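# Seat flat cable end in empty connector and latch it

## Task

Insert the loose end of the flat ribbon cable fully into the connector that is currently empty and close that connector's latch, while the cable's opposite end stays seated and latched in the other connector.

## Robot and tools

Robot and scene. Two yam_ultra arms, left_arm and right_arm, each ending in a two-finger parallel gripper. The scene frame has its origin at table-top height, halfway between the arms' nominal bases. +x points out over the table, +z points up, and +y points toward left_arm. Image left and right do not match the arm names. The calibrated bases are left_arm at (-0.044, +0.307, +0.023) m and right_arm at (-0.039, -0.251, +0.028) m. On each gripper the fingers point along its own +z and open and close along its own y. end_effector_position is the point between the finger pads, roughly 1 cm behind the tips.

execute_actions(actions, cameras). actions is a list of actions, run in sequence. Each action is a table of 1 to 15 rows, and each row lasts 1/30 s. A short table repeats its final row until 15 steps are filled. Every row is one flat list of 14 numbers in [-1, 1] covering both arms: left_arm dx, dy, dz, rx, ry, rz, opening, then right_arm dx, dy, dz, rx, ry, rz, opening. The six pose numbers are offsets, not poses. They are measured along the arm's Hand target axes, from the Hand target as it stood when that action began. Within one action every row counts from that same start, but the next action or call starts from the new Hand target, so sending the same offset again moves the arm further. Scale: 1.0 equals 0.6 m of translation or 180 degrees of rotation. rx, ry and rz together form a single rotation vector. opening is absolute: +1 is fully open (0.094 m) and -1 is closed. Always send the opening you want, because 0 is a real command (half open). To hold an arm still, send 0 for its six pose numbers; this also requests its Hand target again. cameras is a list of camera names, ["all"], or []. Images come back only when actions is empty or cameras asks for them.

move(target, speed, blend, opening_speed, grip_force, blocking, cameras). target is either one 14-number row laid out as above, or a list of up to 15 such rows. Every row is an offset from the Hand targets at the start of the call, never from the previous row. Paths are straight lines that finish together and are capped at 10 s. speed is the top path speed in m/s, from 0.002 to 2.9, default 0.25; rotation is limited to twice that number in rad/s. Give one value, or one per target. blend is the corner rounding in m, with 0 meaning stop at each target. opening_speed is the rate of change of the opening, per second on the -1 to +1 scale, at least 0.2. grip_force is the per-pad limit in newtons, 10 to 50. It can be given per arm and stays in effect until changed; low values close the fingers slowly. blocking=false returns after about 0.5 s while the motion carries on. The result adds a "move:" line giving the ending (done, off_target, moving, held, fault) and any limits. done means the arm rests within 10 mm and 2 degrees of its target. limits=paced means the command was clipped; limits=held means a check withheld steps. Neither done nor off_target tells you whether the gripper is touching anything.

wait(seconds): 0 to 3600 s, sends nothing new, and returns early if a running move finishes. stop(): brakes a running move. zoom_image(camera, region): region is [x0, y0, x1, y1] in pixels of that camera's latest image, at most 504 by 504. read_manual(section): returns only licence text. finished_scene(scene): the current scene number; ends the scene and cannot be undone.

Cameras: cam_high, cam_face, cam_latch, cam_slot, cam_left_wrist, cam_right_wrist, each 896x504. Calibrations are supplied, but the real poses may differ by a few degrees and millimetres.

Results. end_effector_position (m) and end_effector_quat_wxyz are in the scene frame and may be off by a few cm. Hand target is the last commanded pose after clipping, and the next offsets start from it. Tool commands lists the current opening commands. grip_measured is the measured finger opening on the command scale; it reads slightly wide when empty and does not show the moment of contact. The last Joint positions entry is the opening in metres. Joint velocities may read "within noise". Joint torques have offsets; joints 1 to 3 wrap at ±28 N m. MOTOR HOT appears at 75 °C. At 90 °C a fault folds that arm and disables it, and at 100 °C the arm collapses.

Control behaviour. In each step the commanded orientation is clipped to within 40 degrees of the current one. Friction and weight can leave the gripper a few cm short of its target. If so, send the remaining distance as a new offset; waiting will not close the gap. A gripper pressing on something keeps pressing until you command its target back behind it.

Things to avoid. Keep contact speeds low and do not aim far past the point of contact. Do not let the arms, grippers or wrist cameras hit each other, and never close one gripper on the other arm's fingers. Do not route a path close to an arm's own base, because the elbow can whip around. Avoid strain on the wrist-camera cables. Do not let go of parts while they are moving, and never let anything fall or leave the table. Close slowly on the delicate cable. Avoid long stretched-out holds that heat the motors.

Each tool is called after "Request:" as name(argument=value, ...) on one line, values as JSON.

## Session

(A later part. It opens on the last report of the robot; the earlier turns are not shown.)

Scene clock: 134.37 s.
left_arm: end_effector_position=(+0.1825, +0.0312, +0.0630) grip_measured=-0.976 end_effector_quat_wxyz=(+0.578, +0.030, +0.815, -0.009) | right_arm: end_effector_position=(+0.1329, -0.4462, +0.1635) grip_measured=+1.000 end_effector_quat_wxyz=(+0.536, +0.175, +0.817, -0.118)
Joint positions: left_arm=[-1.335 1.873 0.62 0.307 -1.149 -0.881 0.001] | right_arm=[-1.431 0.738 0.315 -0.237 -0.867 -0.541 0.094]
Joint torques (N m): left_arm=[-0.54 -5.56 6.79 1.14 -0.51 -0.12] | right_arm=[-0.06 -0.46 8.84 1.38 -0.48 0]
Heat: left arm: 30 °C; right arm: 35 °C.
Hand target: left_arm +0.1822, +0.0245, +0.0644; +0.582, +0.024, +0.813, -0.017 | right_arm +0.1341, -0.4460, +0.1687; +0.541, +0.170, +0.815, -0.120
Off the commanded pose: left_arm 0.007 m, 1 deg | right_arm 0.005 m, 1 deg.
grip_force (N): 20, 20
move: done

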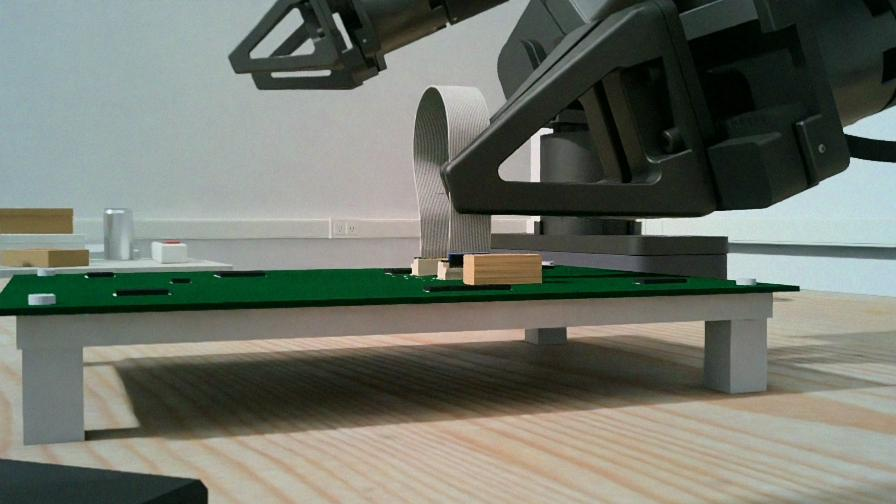

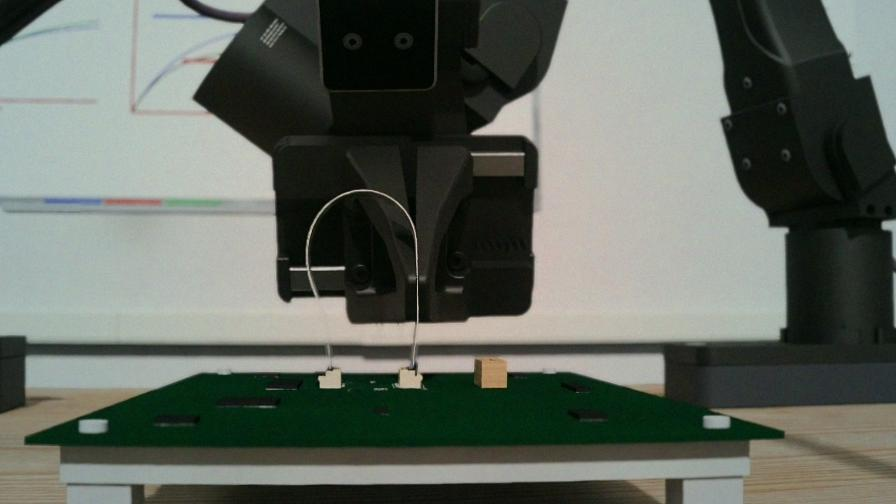

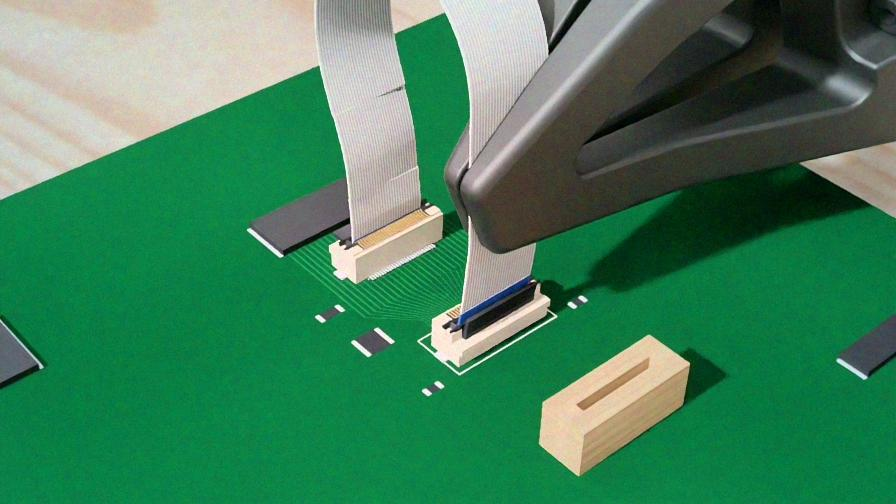

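Request:
move(target=[0.0070,-0.0066,0.0028,0,0,0,-1,0,0,0,0,0,0,1], speed=0.03, cameras=["cam_face","cam_latch","cam_slot"])

Request:
zoom_image(camera="cam_slot", region=[420, 220, 560, 380])

Request:
zoom_image(camera="cam_latch", region=[370, 310, 450, 400])

Request:
zoom_image(camera="cam_face", region=[400, 220, 500, 290])

Scene clock: 136.27 s.
left_arm: end_effector_position=(+0.1824, +0.0273, +0.0600) grip_measured=-0.976 end_effector_quat_wxyz=(+0.580, +0.029, +0.814, -0.010) | right_arm: end_effector_position=(+0.1329, -0.4462, +0.1635) grip_measured=+1.000 end_effector_quat_wxyz=(+0.536, +0.175, +0.817, -0.118)
Joint positions: left_arm=[-1.34 1.9 0.632 0.322 -1.157 -0.886 0.001] | right_arm=[-1.431 0.738 0.315 -0.237 -0.867 -0.541 0.094]
Joint torques (N m): left_arm=[-0.42 -5.53 6.94 1.07 -0.44 -0.11] | right_arm=[-0.1 -0.42 8.9 1.39 -0.48 0]
Heat: left arm: 30 °C; right arm: 35 °C.
Hand target: left_arm +0.1823, +0.0205, +0.0599; +0.582, +0.024, +0.813, -0.017 | right_arm +0.1341, -0.4460, +0.1687; +0.541, +0.170, +0.815, -0.120
Off the commanded pose: left_arm 0.007 m, 1 deg | right_arm 0.005 m, 1 deg.
grip_force (N): 20, 20
move: done

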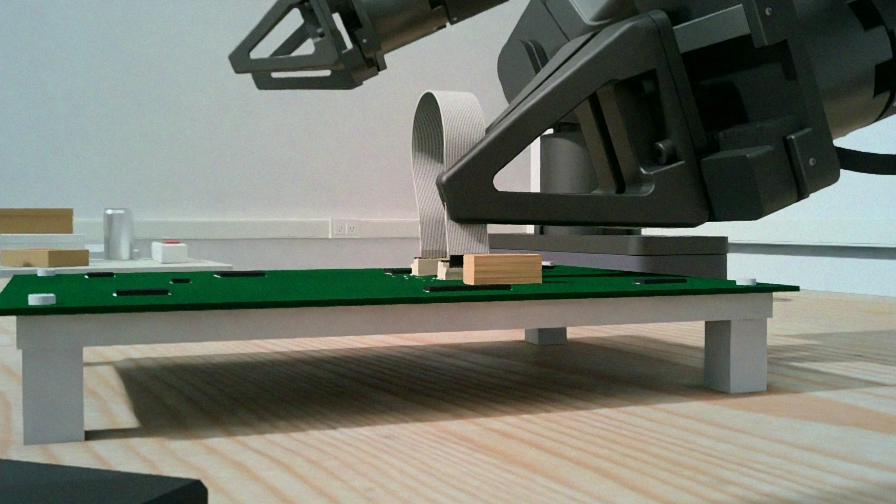

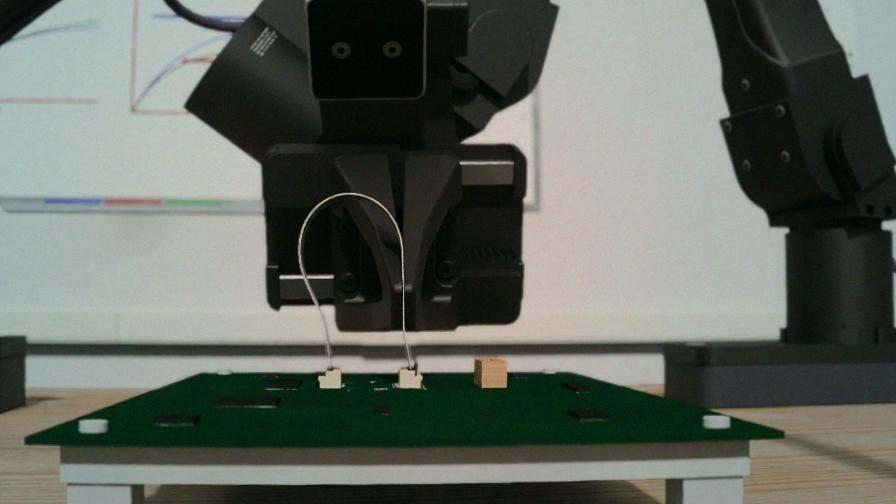

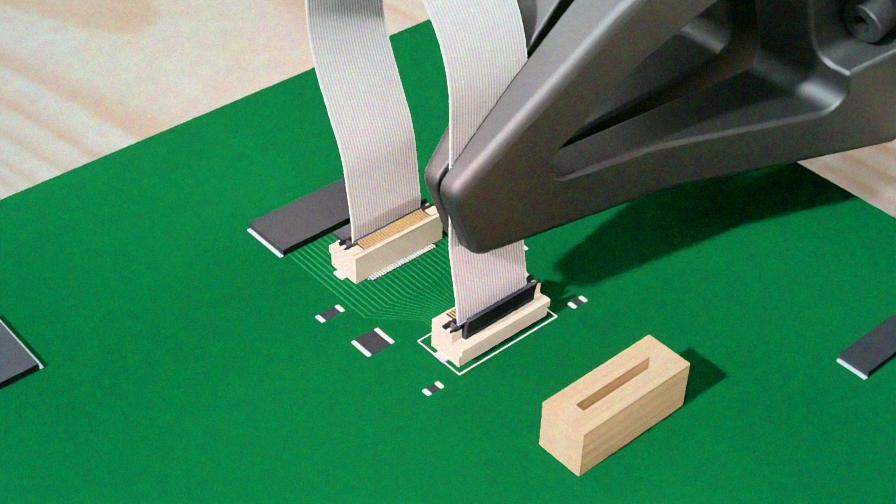

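Scaled by 3.150 from the camera's image (finer frame: 1280x720).

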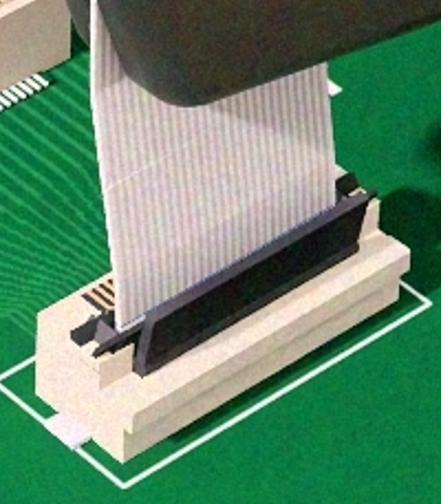

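Scaled by 5.600 from the camera's image (finer frame: 1280x720).

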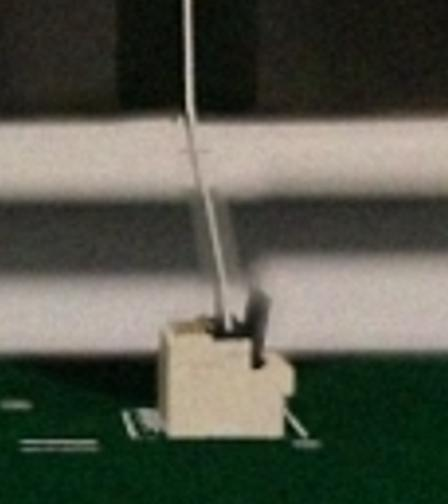

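Scaled by 5.040 from the camera's image (finer frame: 1280x720).

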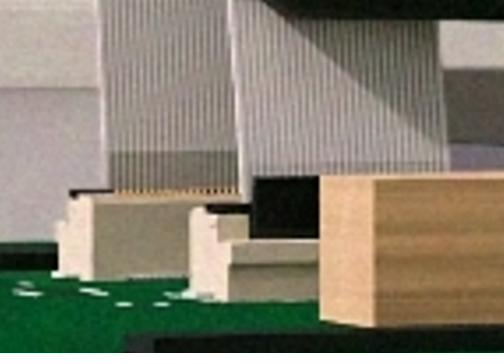

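Request:
zoom_image(camera="cam_slot", region=[430, 270, 550, 360])

Request:
zoom_image(camera="cam_latch", region=[310, 340, 440, 400])

Scaled by 4.200 from the camera's image (finer frame: 1280x720).

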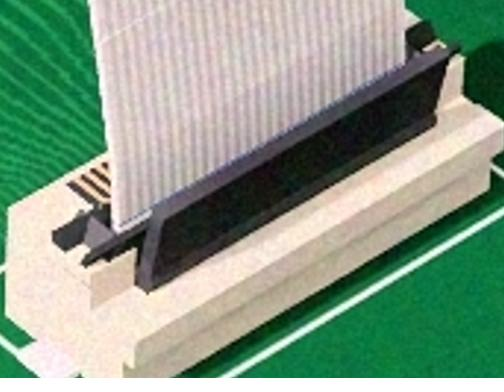

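Scaled by 3.877 from the camera's image (finer frame: 1280x720).

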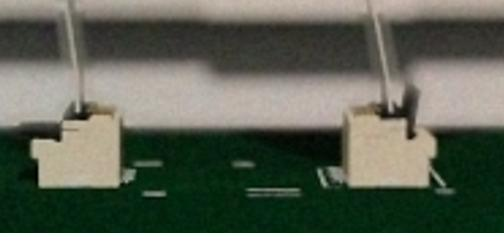

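Request:
move(target=[0.0040,0.0000,0.0013,0,0,0,-1,0,0,0,0,0,0,1], speed=0.03, cameras=["cam_face","cam_latch","cam_slot"])

Request:
zoom_image(camera="cam_slot", region=[430, 270, 550, 360])

Request:
zoom_image(camera="cam_latch", region=[370, 310, 450, 400])

Request:
zoom_image(camera="cam_face", region=[400, 220, 500, 290])

Scene clock: 139.20 s.
left_arm: end_effector_position=(+0.1829, +0.0265, +0.0596) grip_measured=-0.976 end_effector_quat_wxyz=(+0.583, +0.025, +0.812, -0.013) | right_arm: end_effector_position=(+0.1329, -0.4462, +0.1635) grip_measured=+1.000 end_effector_quat_wxyz=(+0.536, +0.175, +0.817, -0.118)
Joint positions: left_arm=[-1.34 1.908 0.632 0.339 -1.162 -0.886 0.001] | right_arm=[-1.431 0.738 0.315 -0.237 -0.867 -0.541 0.094]
Joint torques (N m): left_arm=[-0.44 -5.49 6.69 1.06 -0.4 -0.11] | right_arm=[-0.12 -0.46 8.9 1.37 -0.48 0]
Heat: left arm: 30 °C; right arm: 35 °C.
Hand target: left_arm +0.1822, +0.0205, +0.0574; +0.582, +0.023, +0.813, -0.018 | right_arm +0.1341, -0.4460, +0.1687; +0.541, +0.170, +0.815, -0.120
Off the commanded pose: left_arm 0.006 m, 1 deg | right_arm 0.005 m, 1 deg.
grip_force (N): 20, 20
move: done

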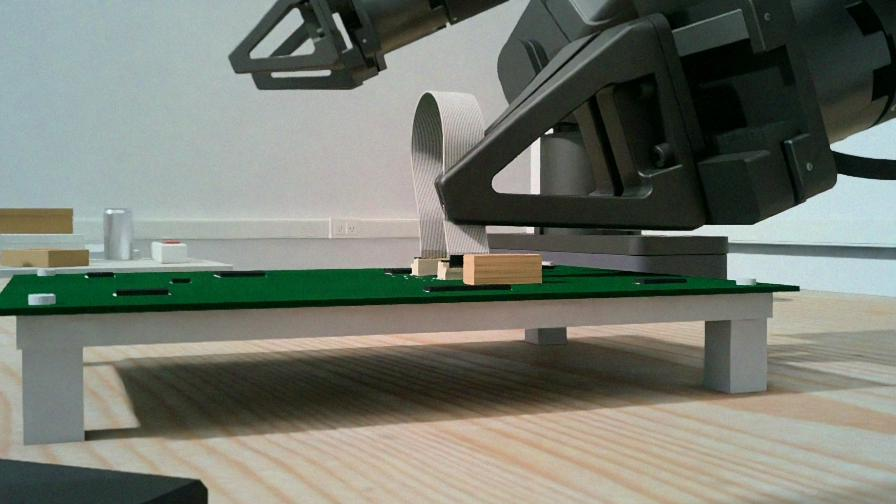

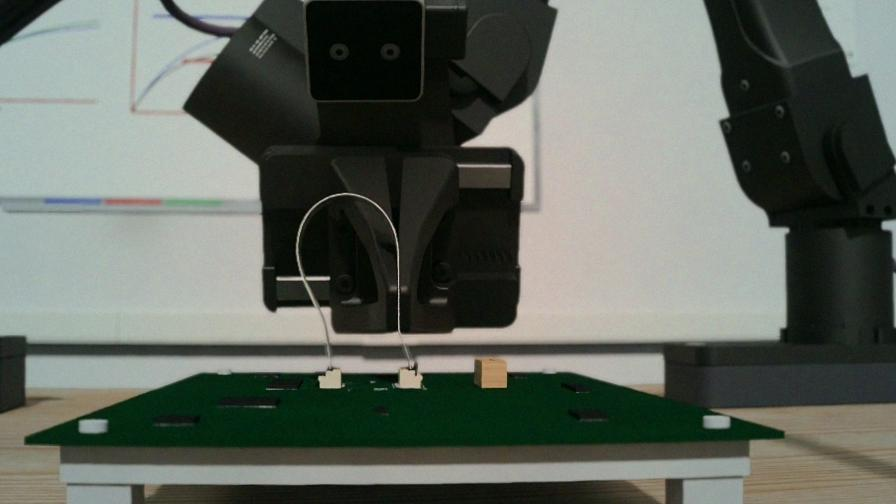

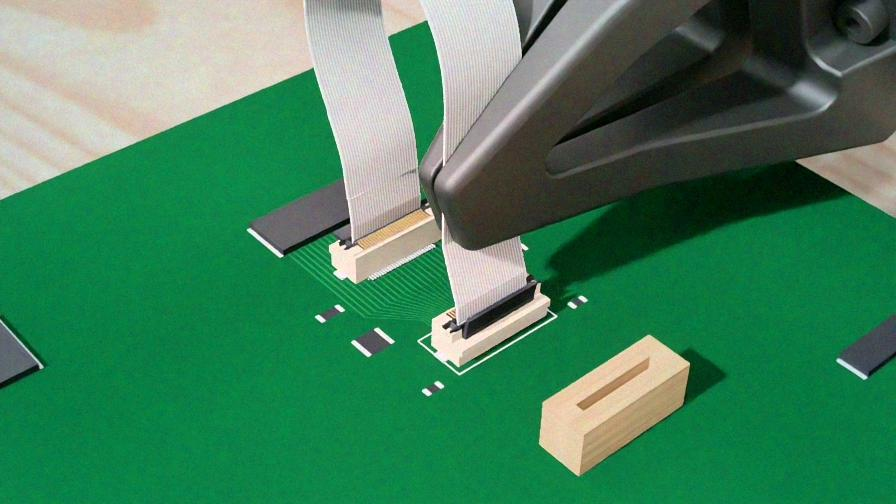

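Scaled by 4.200 from the camera's image (finer frame: 1280x720).

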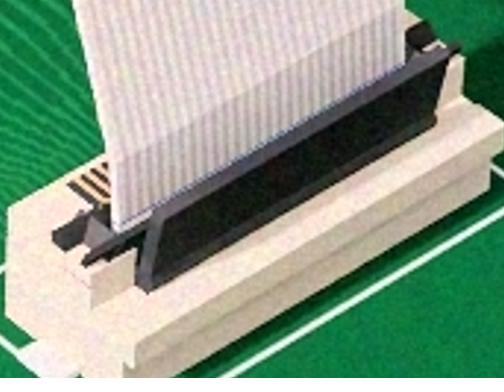

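Scaled by 5.600 from the camera's image (finer frame: 1280x720).

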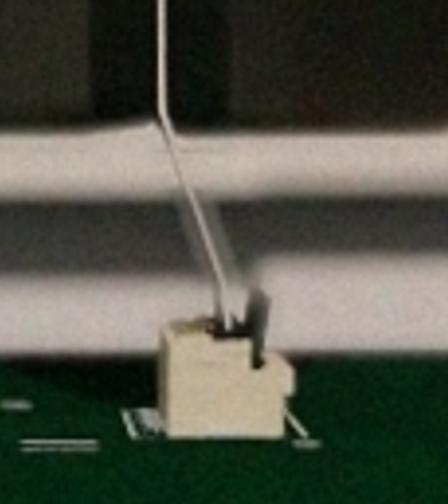

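Scaled by 5.040 from the camera's image (finer frame: 1280x720).

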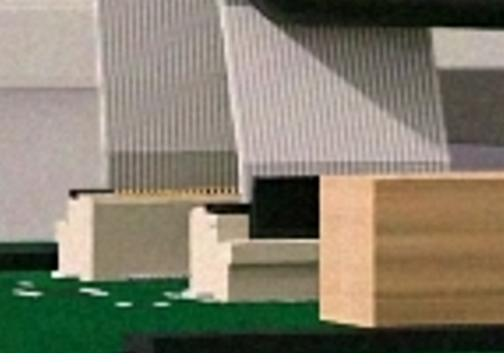

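Request:
move(target=[0,0,0,0,0,0,-0.74,0,0,0,0,0,0,1], opening_speed=0.3, cameras=["cam_face","cam_latch","cam_slot"])

Request:
zoom_image(camera="cam_slot", region=[430, 270, 550, 360])

Request:
zoom_image(camera="cam_latch", region=[370, 310, 450, 400])

Request:
zoom_image(camera="cam_face", region=[400, 220, 500, 290])

Scene clock: 142.50 s.
left_arm: end_effector_position=(+0.1822, +0.0259, +0.0561) grip_measured=-0.743 end_effector_quat_wxyz=(+0.579, +0.029, +0.815, -0.013) | right_arm: end_effector_position=(+0.1329, -0.4462, +0.1635) grip_measured=+1.000 end_effector_quat_wxyz=(+0.536, +0.175, +0.817, -0.118)
Joint positions: left_arm=[-1.34 1.914 0.632 0.339 -1.15 -0.886 0.012] | right_arm=[-1.431 0.738 0.315 -0.237 -0.867 -0.541 0.094]
Joint torques (N m): left_arm=[-0.36 -5.94 6.72 1.04 -0.5 -0.1] | right_arm=[-0.09 -0.43 8.94 1.37 -0.48 0]
Heat: left arm: 30 °C; right arm: 35 °C.
Hand target: left_arm +0.1822, +0.0205, +0.0574; +0.582, +0.024, +0.813, -0.017 | right_arm +0.1341, -0.4460, +0.1687; +0.541, +0.170, +0.815, -0.120
Off the commanded pose: left_arm 0.006 m, 1 deg | right_arm 0.005 m, 1 deg.
grip_force (N): 20, 20
move: done

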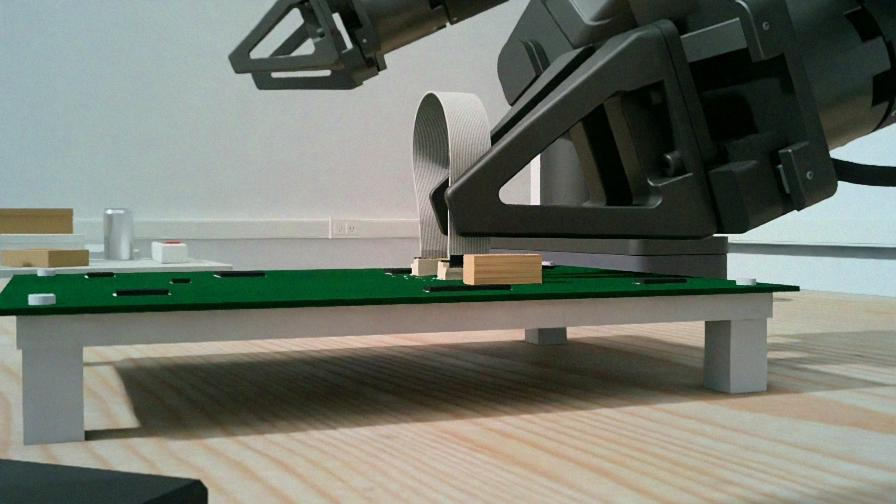

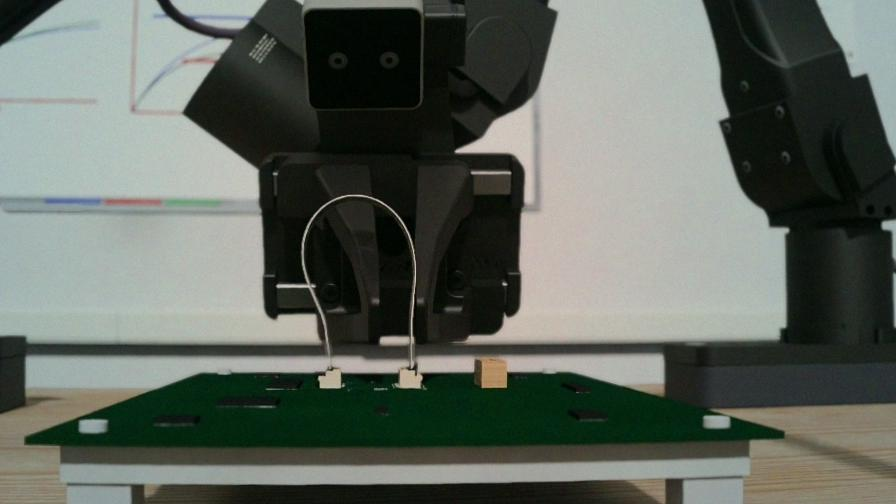

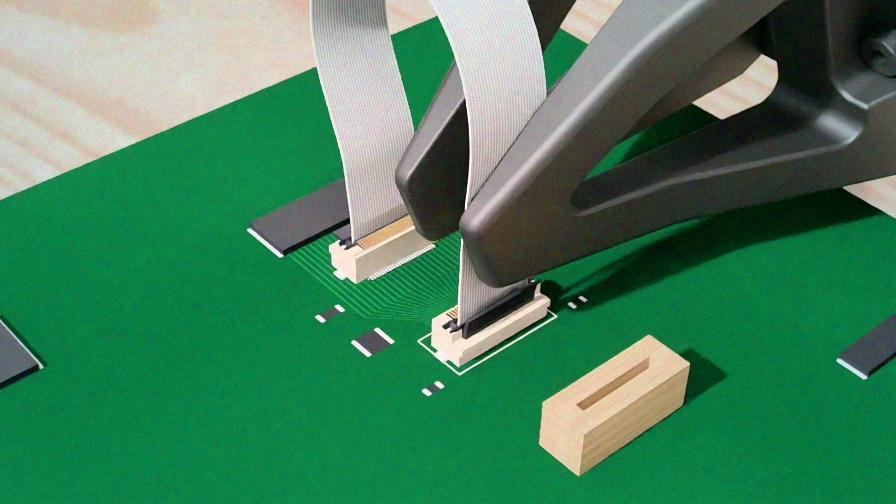

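Scaled by 4.200 from the camera's image (finer frame: 1280x720).

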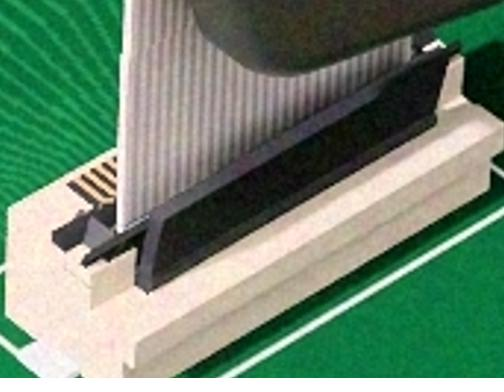

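Scaled by 5.600 from the camera's image (finer frame: 1280x720).

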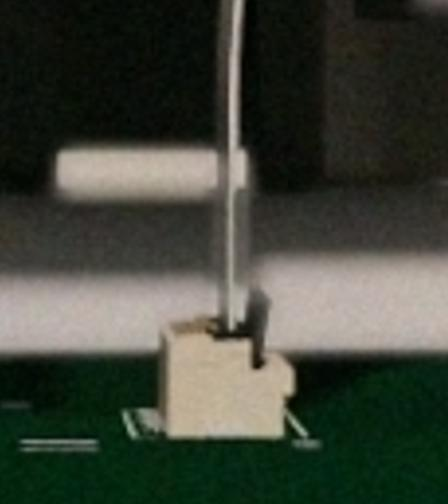

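Scaled by 5.040 from the camera's image (finer frame: 1280x720).

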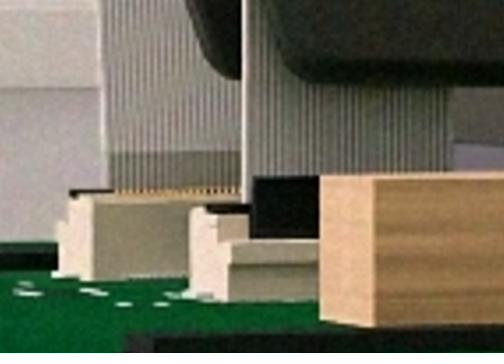

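Request:
move(target=[[0.0080,-0.0048,-0.0853,0,0,0,-0.74,0,0,0,0,0,0,1],[-0.1137,-0.0373,-0.0933,0,0.144,0,0.49,0,0,0,0,0,0,1]], speed=0.12, grip_force=50, cameras=["cam_face","cam_latch","cam_slot","cam_left_wrist"])

Request:
zoom_image(camera="cam_slot", region=[430, 230, 570, 360])

Request:
zoom_image(camera="cam_latch", region=[310, 330, 450, 400])

Scene clock: 165.33 s.
left_arm: end_effector_position=(+0.1455, +0.0070, +0.1189) grip_measured=+0.487 end_effector_quat_wxyz=(+0.373, +0.038, +0.927, +0.010) | right_arm: end_effector_position=(+0.1329, -0.4462, +0.1635) grip_measured=+1.000 end_effector_quat_wxyz=(+0.536, +0.175, +0.817, -0.118)
Joint positions: left_arm=[-1.33 1.7 1.113 -0.775 -0.741 -1.199 0.07] | right_arm=[-1.431 0.738 0.315 -0.237 -0.867 -0.541 0.094]
Joint torques (N m): left_arm=[0.25 -9.31 10.33 0.45 -0.51 0.03] | right_arm=[-0.12 -0.49 8.9 1.38 -0.47 -0.01]
Heat: left arm: 30 °C; right arm: 35 °C.
Hand target: left_arm +0.1500, +0.0000, +0.1401; +0.385, +0.027, +0.923, -0.012 | right_arm +0.1341, -0.4460, +0.1687; +0.541, +0.170, +0.815, -0.120
Off the commanded pose: left_arm 0.023 m, 3 deg | right_arm 0.005 m, 1 deg.
move: off_target (left_arm); target 2's new opening was sent with left_arm's hand 0.023 m and 3 deg from that target
cam_left_wrist: T_world_to_cam=[[-0.08102, -0.99528, -0.05347, 0.02466], [-0.93776, 0.0943, -0.33423, 0.21478], [0.33769, 0.02306, -0.94098, 0.15666]] pos_world=[0.15051, 0.00068, 0.22052]

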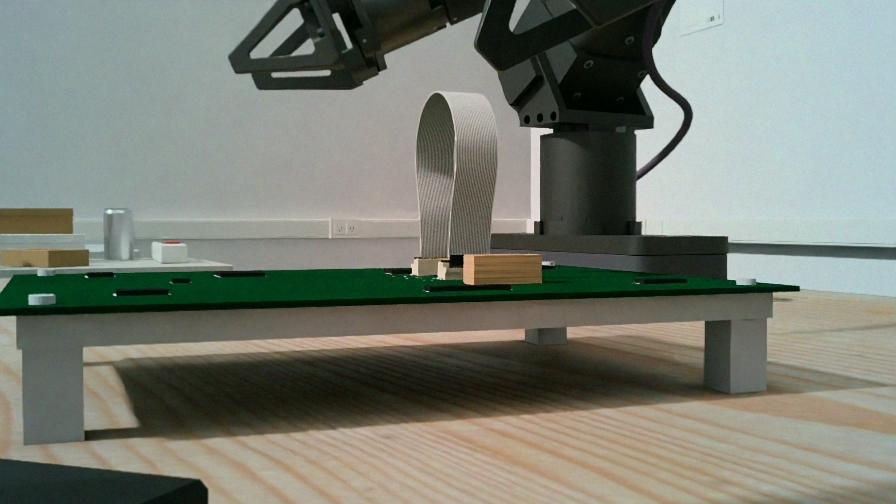

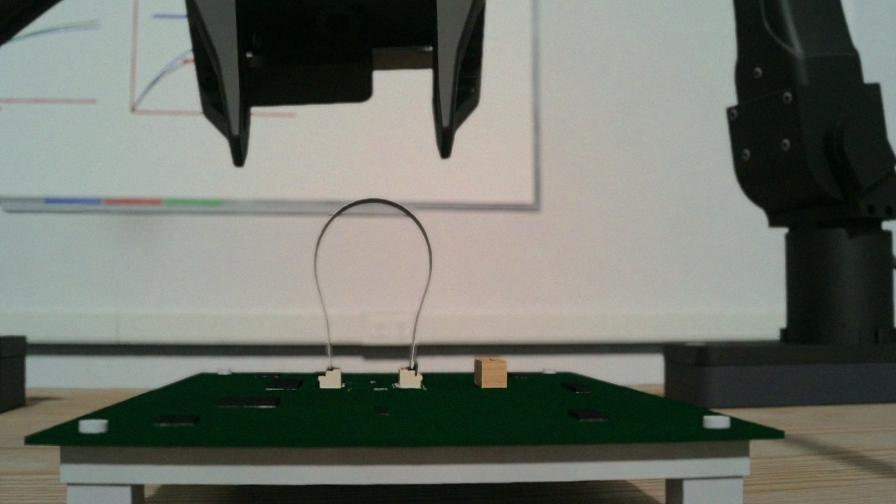

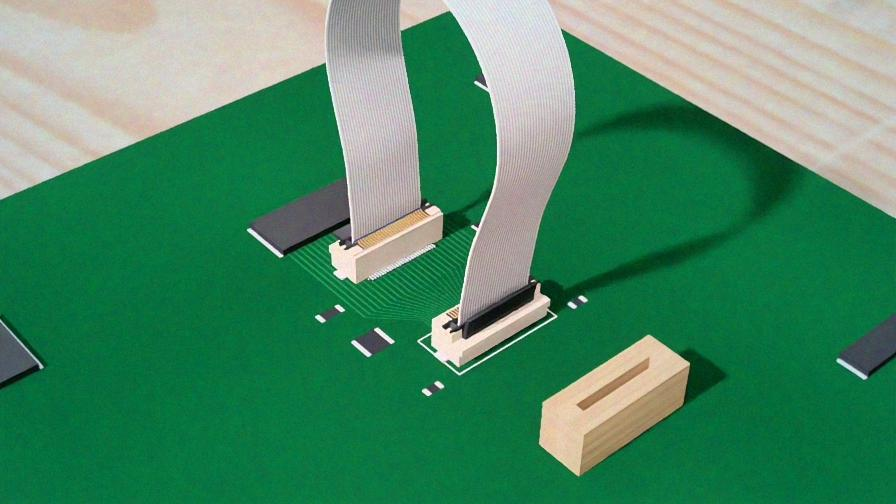

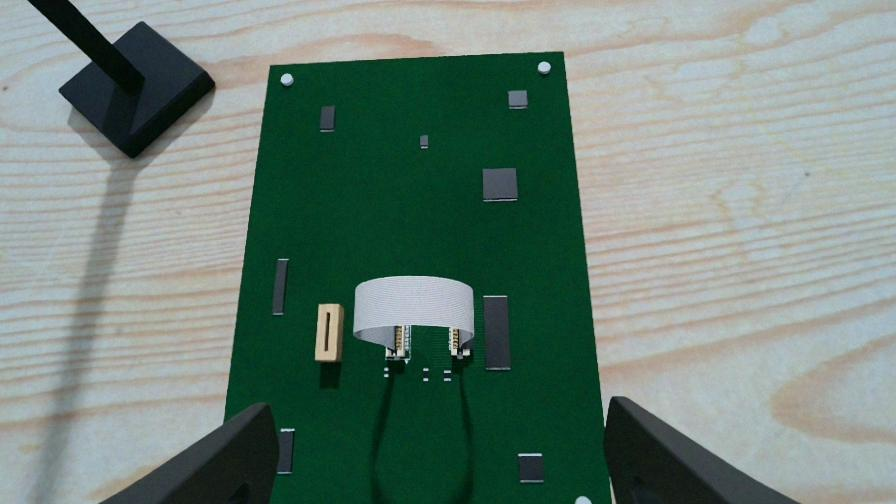

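Scaled by 3.600 from the camera's image (finer frame: 1280x720).

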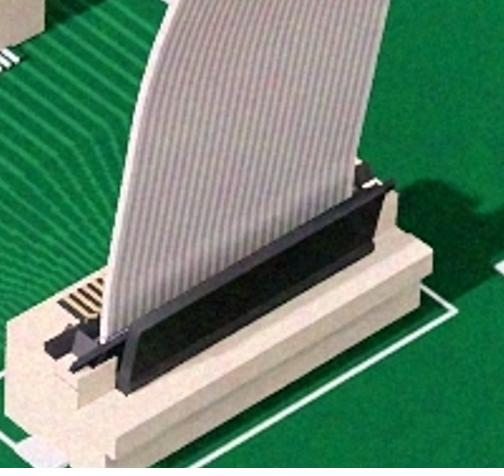

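Scaled by 3.600 from the camera's image (finer frame: 1280x720).

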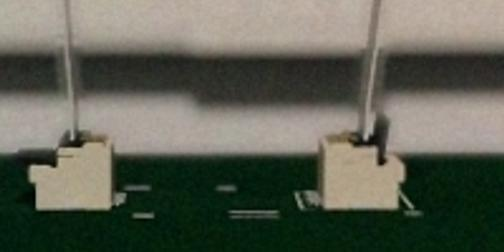

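Request:
move(target=[0.0418,0.0013,0.1167,0,0,0,0.49,0,0,0,0,0,0,1], speed=0.12, cameras=["cam_face","cam_latch","cam_slot","cam_left_wrist"])

Request:
zoom_image(camera="cam_slot", region=[430, 200, 610, 360])

Request:
zoom_image(camera="cam_latch", region=[370, 290, 500, 400])

Scene clock: 171.80 s.
left_arm: end_effector_position=(+0.1796, -0.0042, +0.0765) grip_measured=+0.487 end_effector_quat_wxyz=(+0.380, +0.027, +0.925, -0.017) | right_arm: end_effector_position=(+0.1329, -0.4462, +0.1635) grip_measured=+1.000 end_effector_quat_wxyz=(+0.536, +0.175, +0.817, -0.118)
Joint positions: left_arm=[-1.232 1.787 1.01 -0.442 -0.712 -1.075 0.07] | right_arm=[-1.431 0.738 0.315 -0.237 -0.867 -0.541 0.094]
Joint torques (N m): left_arm=[0.31 -6.93 5.5 0.98 -0.48 0.04] | right_arm=[-0.12 -0.49 8.91 1.39 -0.47 -0.02]
Heat: left arm: 30 °C; right arm: 35 °C.
Hand target: left_arm +0.1820, -0.0012, +0.0730; +0.385, +0.027, +0.923, -0.012 | right_arm +0.1341, -0.4460, +0.1687; +0.541, +0.170, +0.815, -0.120
Off the commanded pose: left_arm 0.005 m, 1 deg | right_arm 0.005 m, 1 deg.
move: done
cam_left_wrist: T_world_to_cam=[[-0.08013, -0.99677, 0.00436, 0.00948], [-0.93326, 0.07349, -0.35161, 0.23405], [0.35016, -0.03225, -0.93614, 0.10259]] pos_world=[0.18327, -0.00444, 0.1783]

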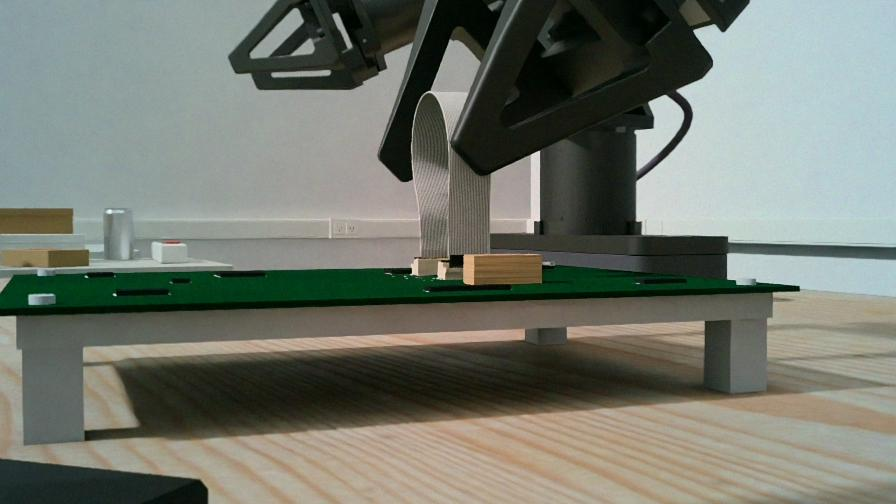

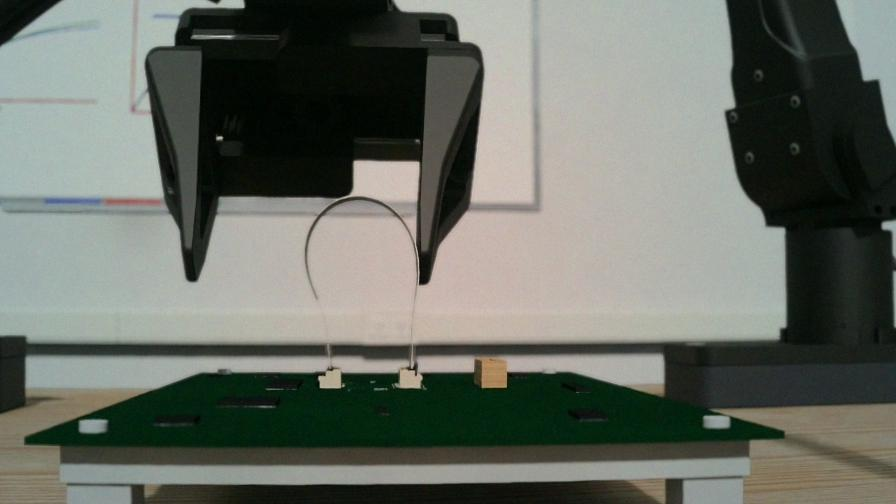

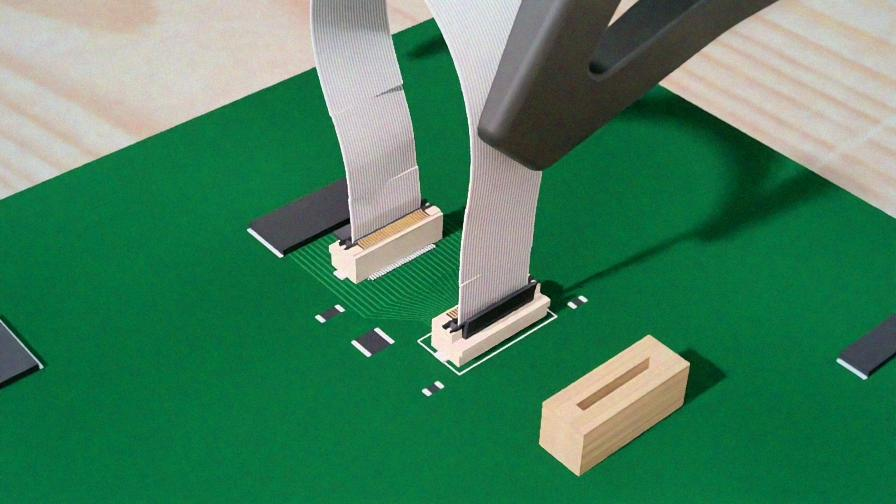

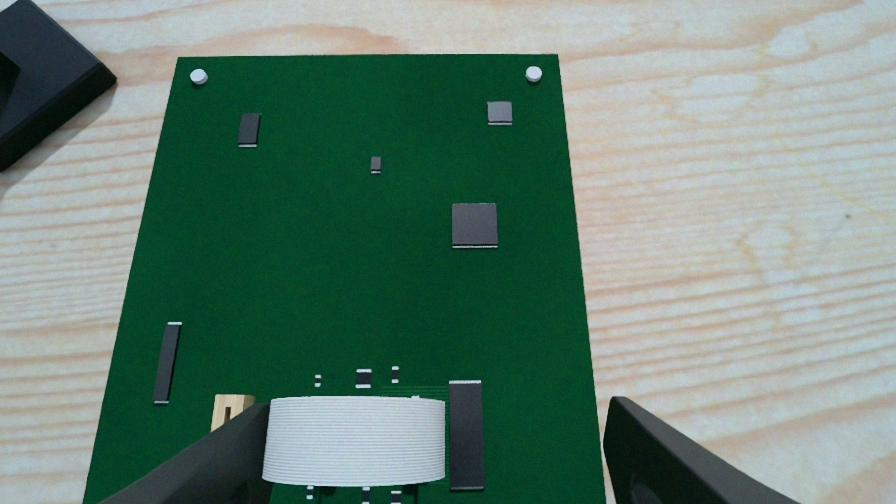

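Scaled by 2.800 from the camera's image (finer frame: 1280x720).

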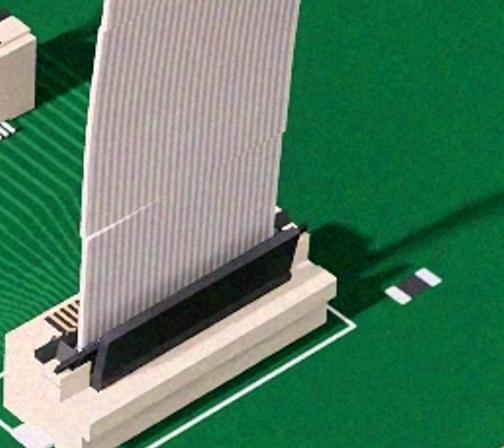

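Scaled by 3.877 from the camera's image (finer frame: 1280x720).

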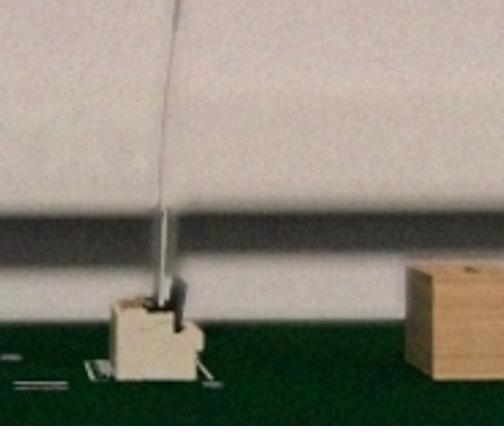

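Request:
move(target=[0.0167,0.0005,0.0259,0,0,0,0.437,0,0,0,0,0,0,1], speed=0.08, cameras=["cam_face","cam_latch","cam_slot"])

Request:
zoom_image(camera="cam_slot", region=[430, 200, 610, 360])

Request:
zoom_image(camera="cam_latch", region=[370, 310, 450, 400])

Request:
zoom_image(camera="cam_face", region=[400, 200, 520, 290])

Scene clock: 175.50 s.
left_arm: end_effector_position=(+0.1831, -0.0037, +0.0577) grip_measured=+0.439 end_effector_quat_wxyz=(+0.379, +0.028, +0.925, -0.016) | right_arm: end_effector_position=(+0.1329, -0.4462, +0.1635) grip_measured=+1.000 end_effector_quat_wxyz=(+0.536, +0.175, +0.817, -0.118)
Joint positions: left_arm=[-1.221 1.829 0.976 -0.359 -0.707 -1.06 0.068] | right_arm=[-1.431 0.738 0.315 -0.237 -0.867 -0.541 0.094]
Joint torques (N m): left_arm=[0.36 -7.01 5.45 0.99 -0.48 0.04] | right_arm=[-0.12 -0.53 8.95 1.39 -0.47 0]
Heat: left arm: 30 °C; right arm: 35 °C.
Hand target: left_arm +0.1860, -0.0011, +0.0549; +0.385, +0.027, +0.923, -0.012 | right_arm +0.1341, -0.4460, +0.1687; +0.541, +0.170, +0.815, -0.120
Off the commanded pose: left_arm 0.005 m, 1 deg | right_arm 0.005 m, 1 deg.
move: done

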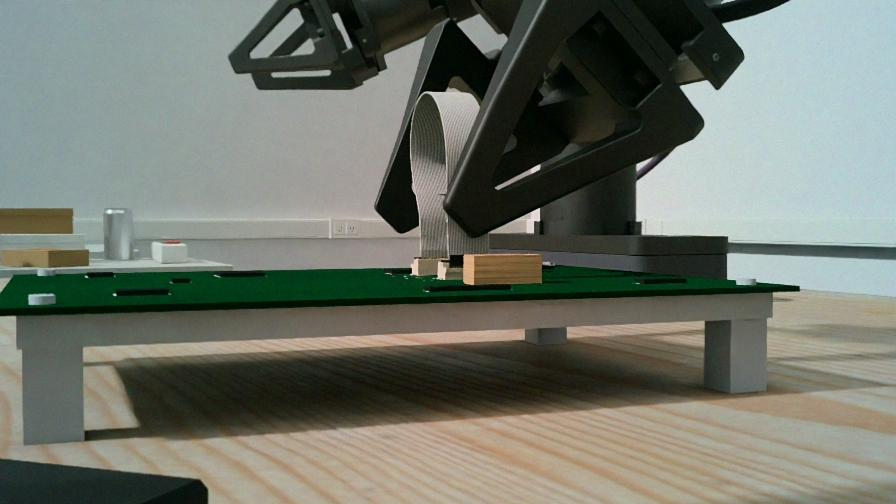

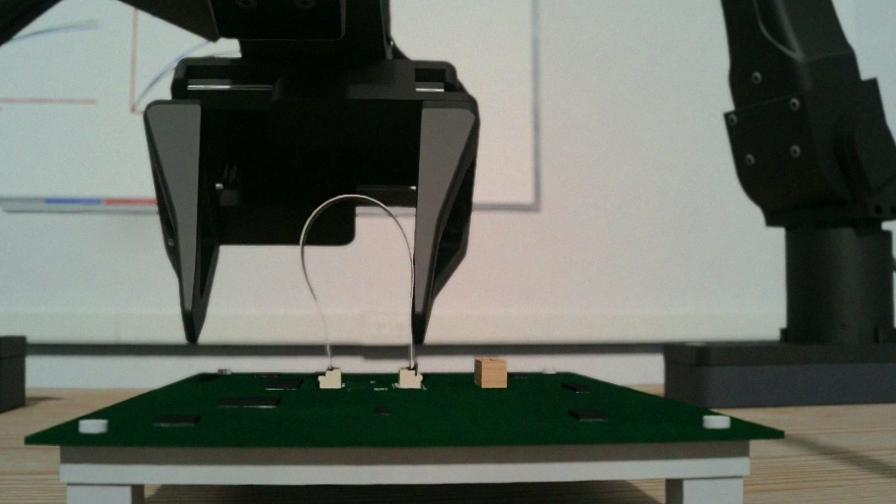

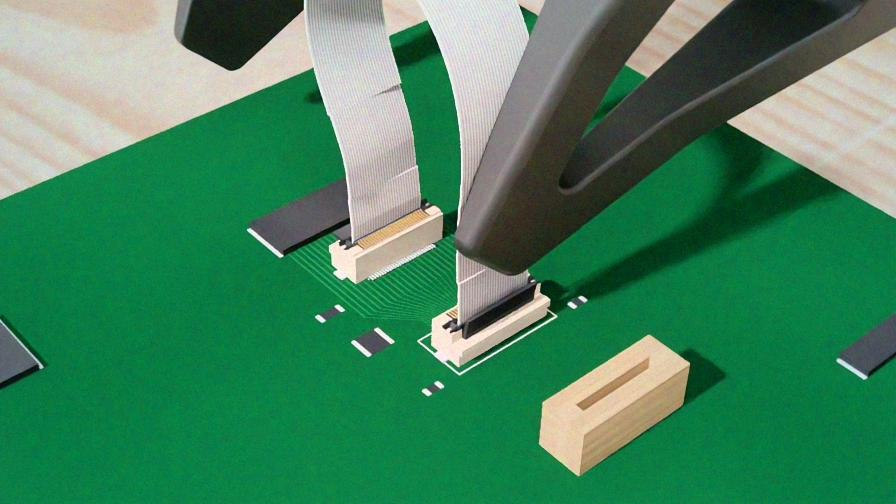

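Scaled by 2.800 from the camera's image (finer frame: 1280x720).

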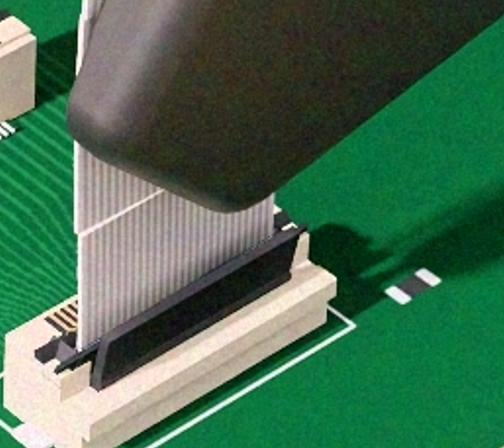

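Scaled by 5.600 from the camera's image (finer frame: 1280x720).

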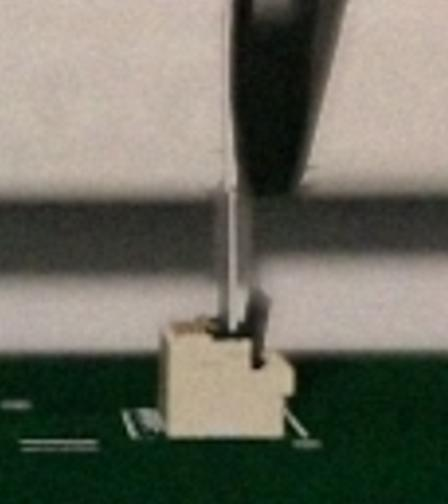

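Scaled by 4.200 from the camera's image (finer frame: 1280x720).

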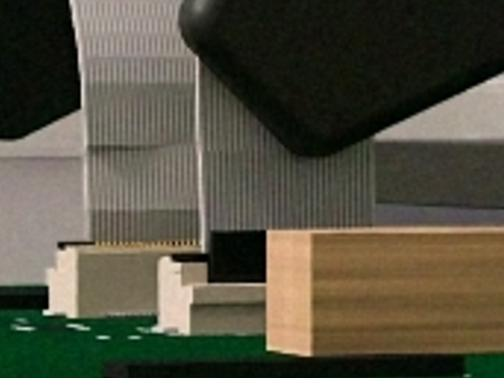

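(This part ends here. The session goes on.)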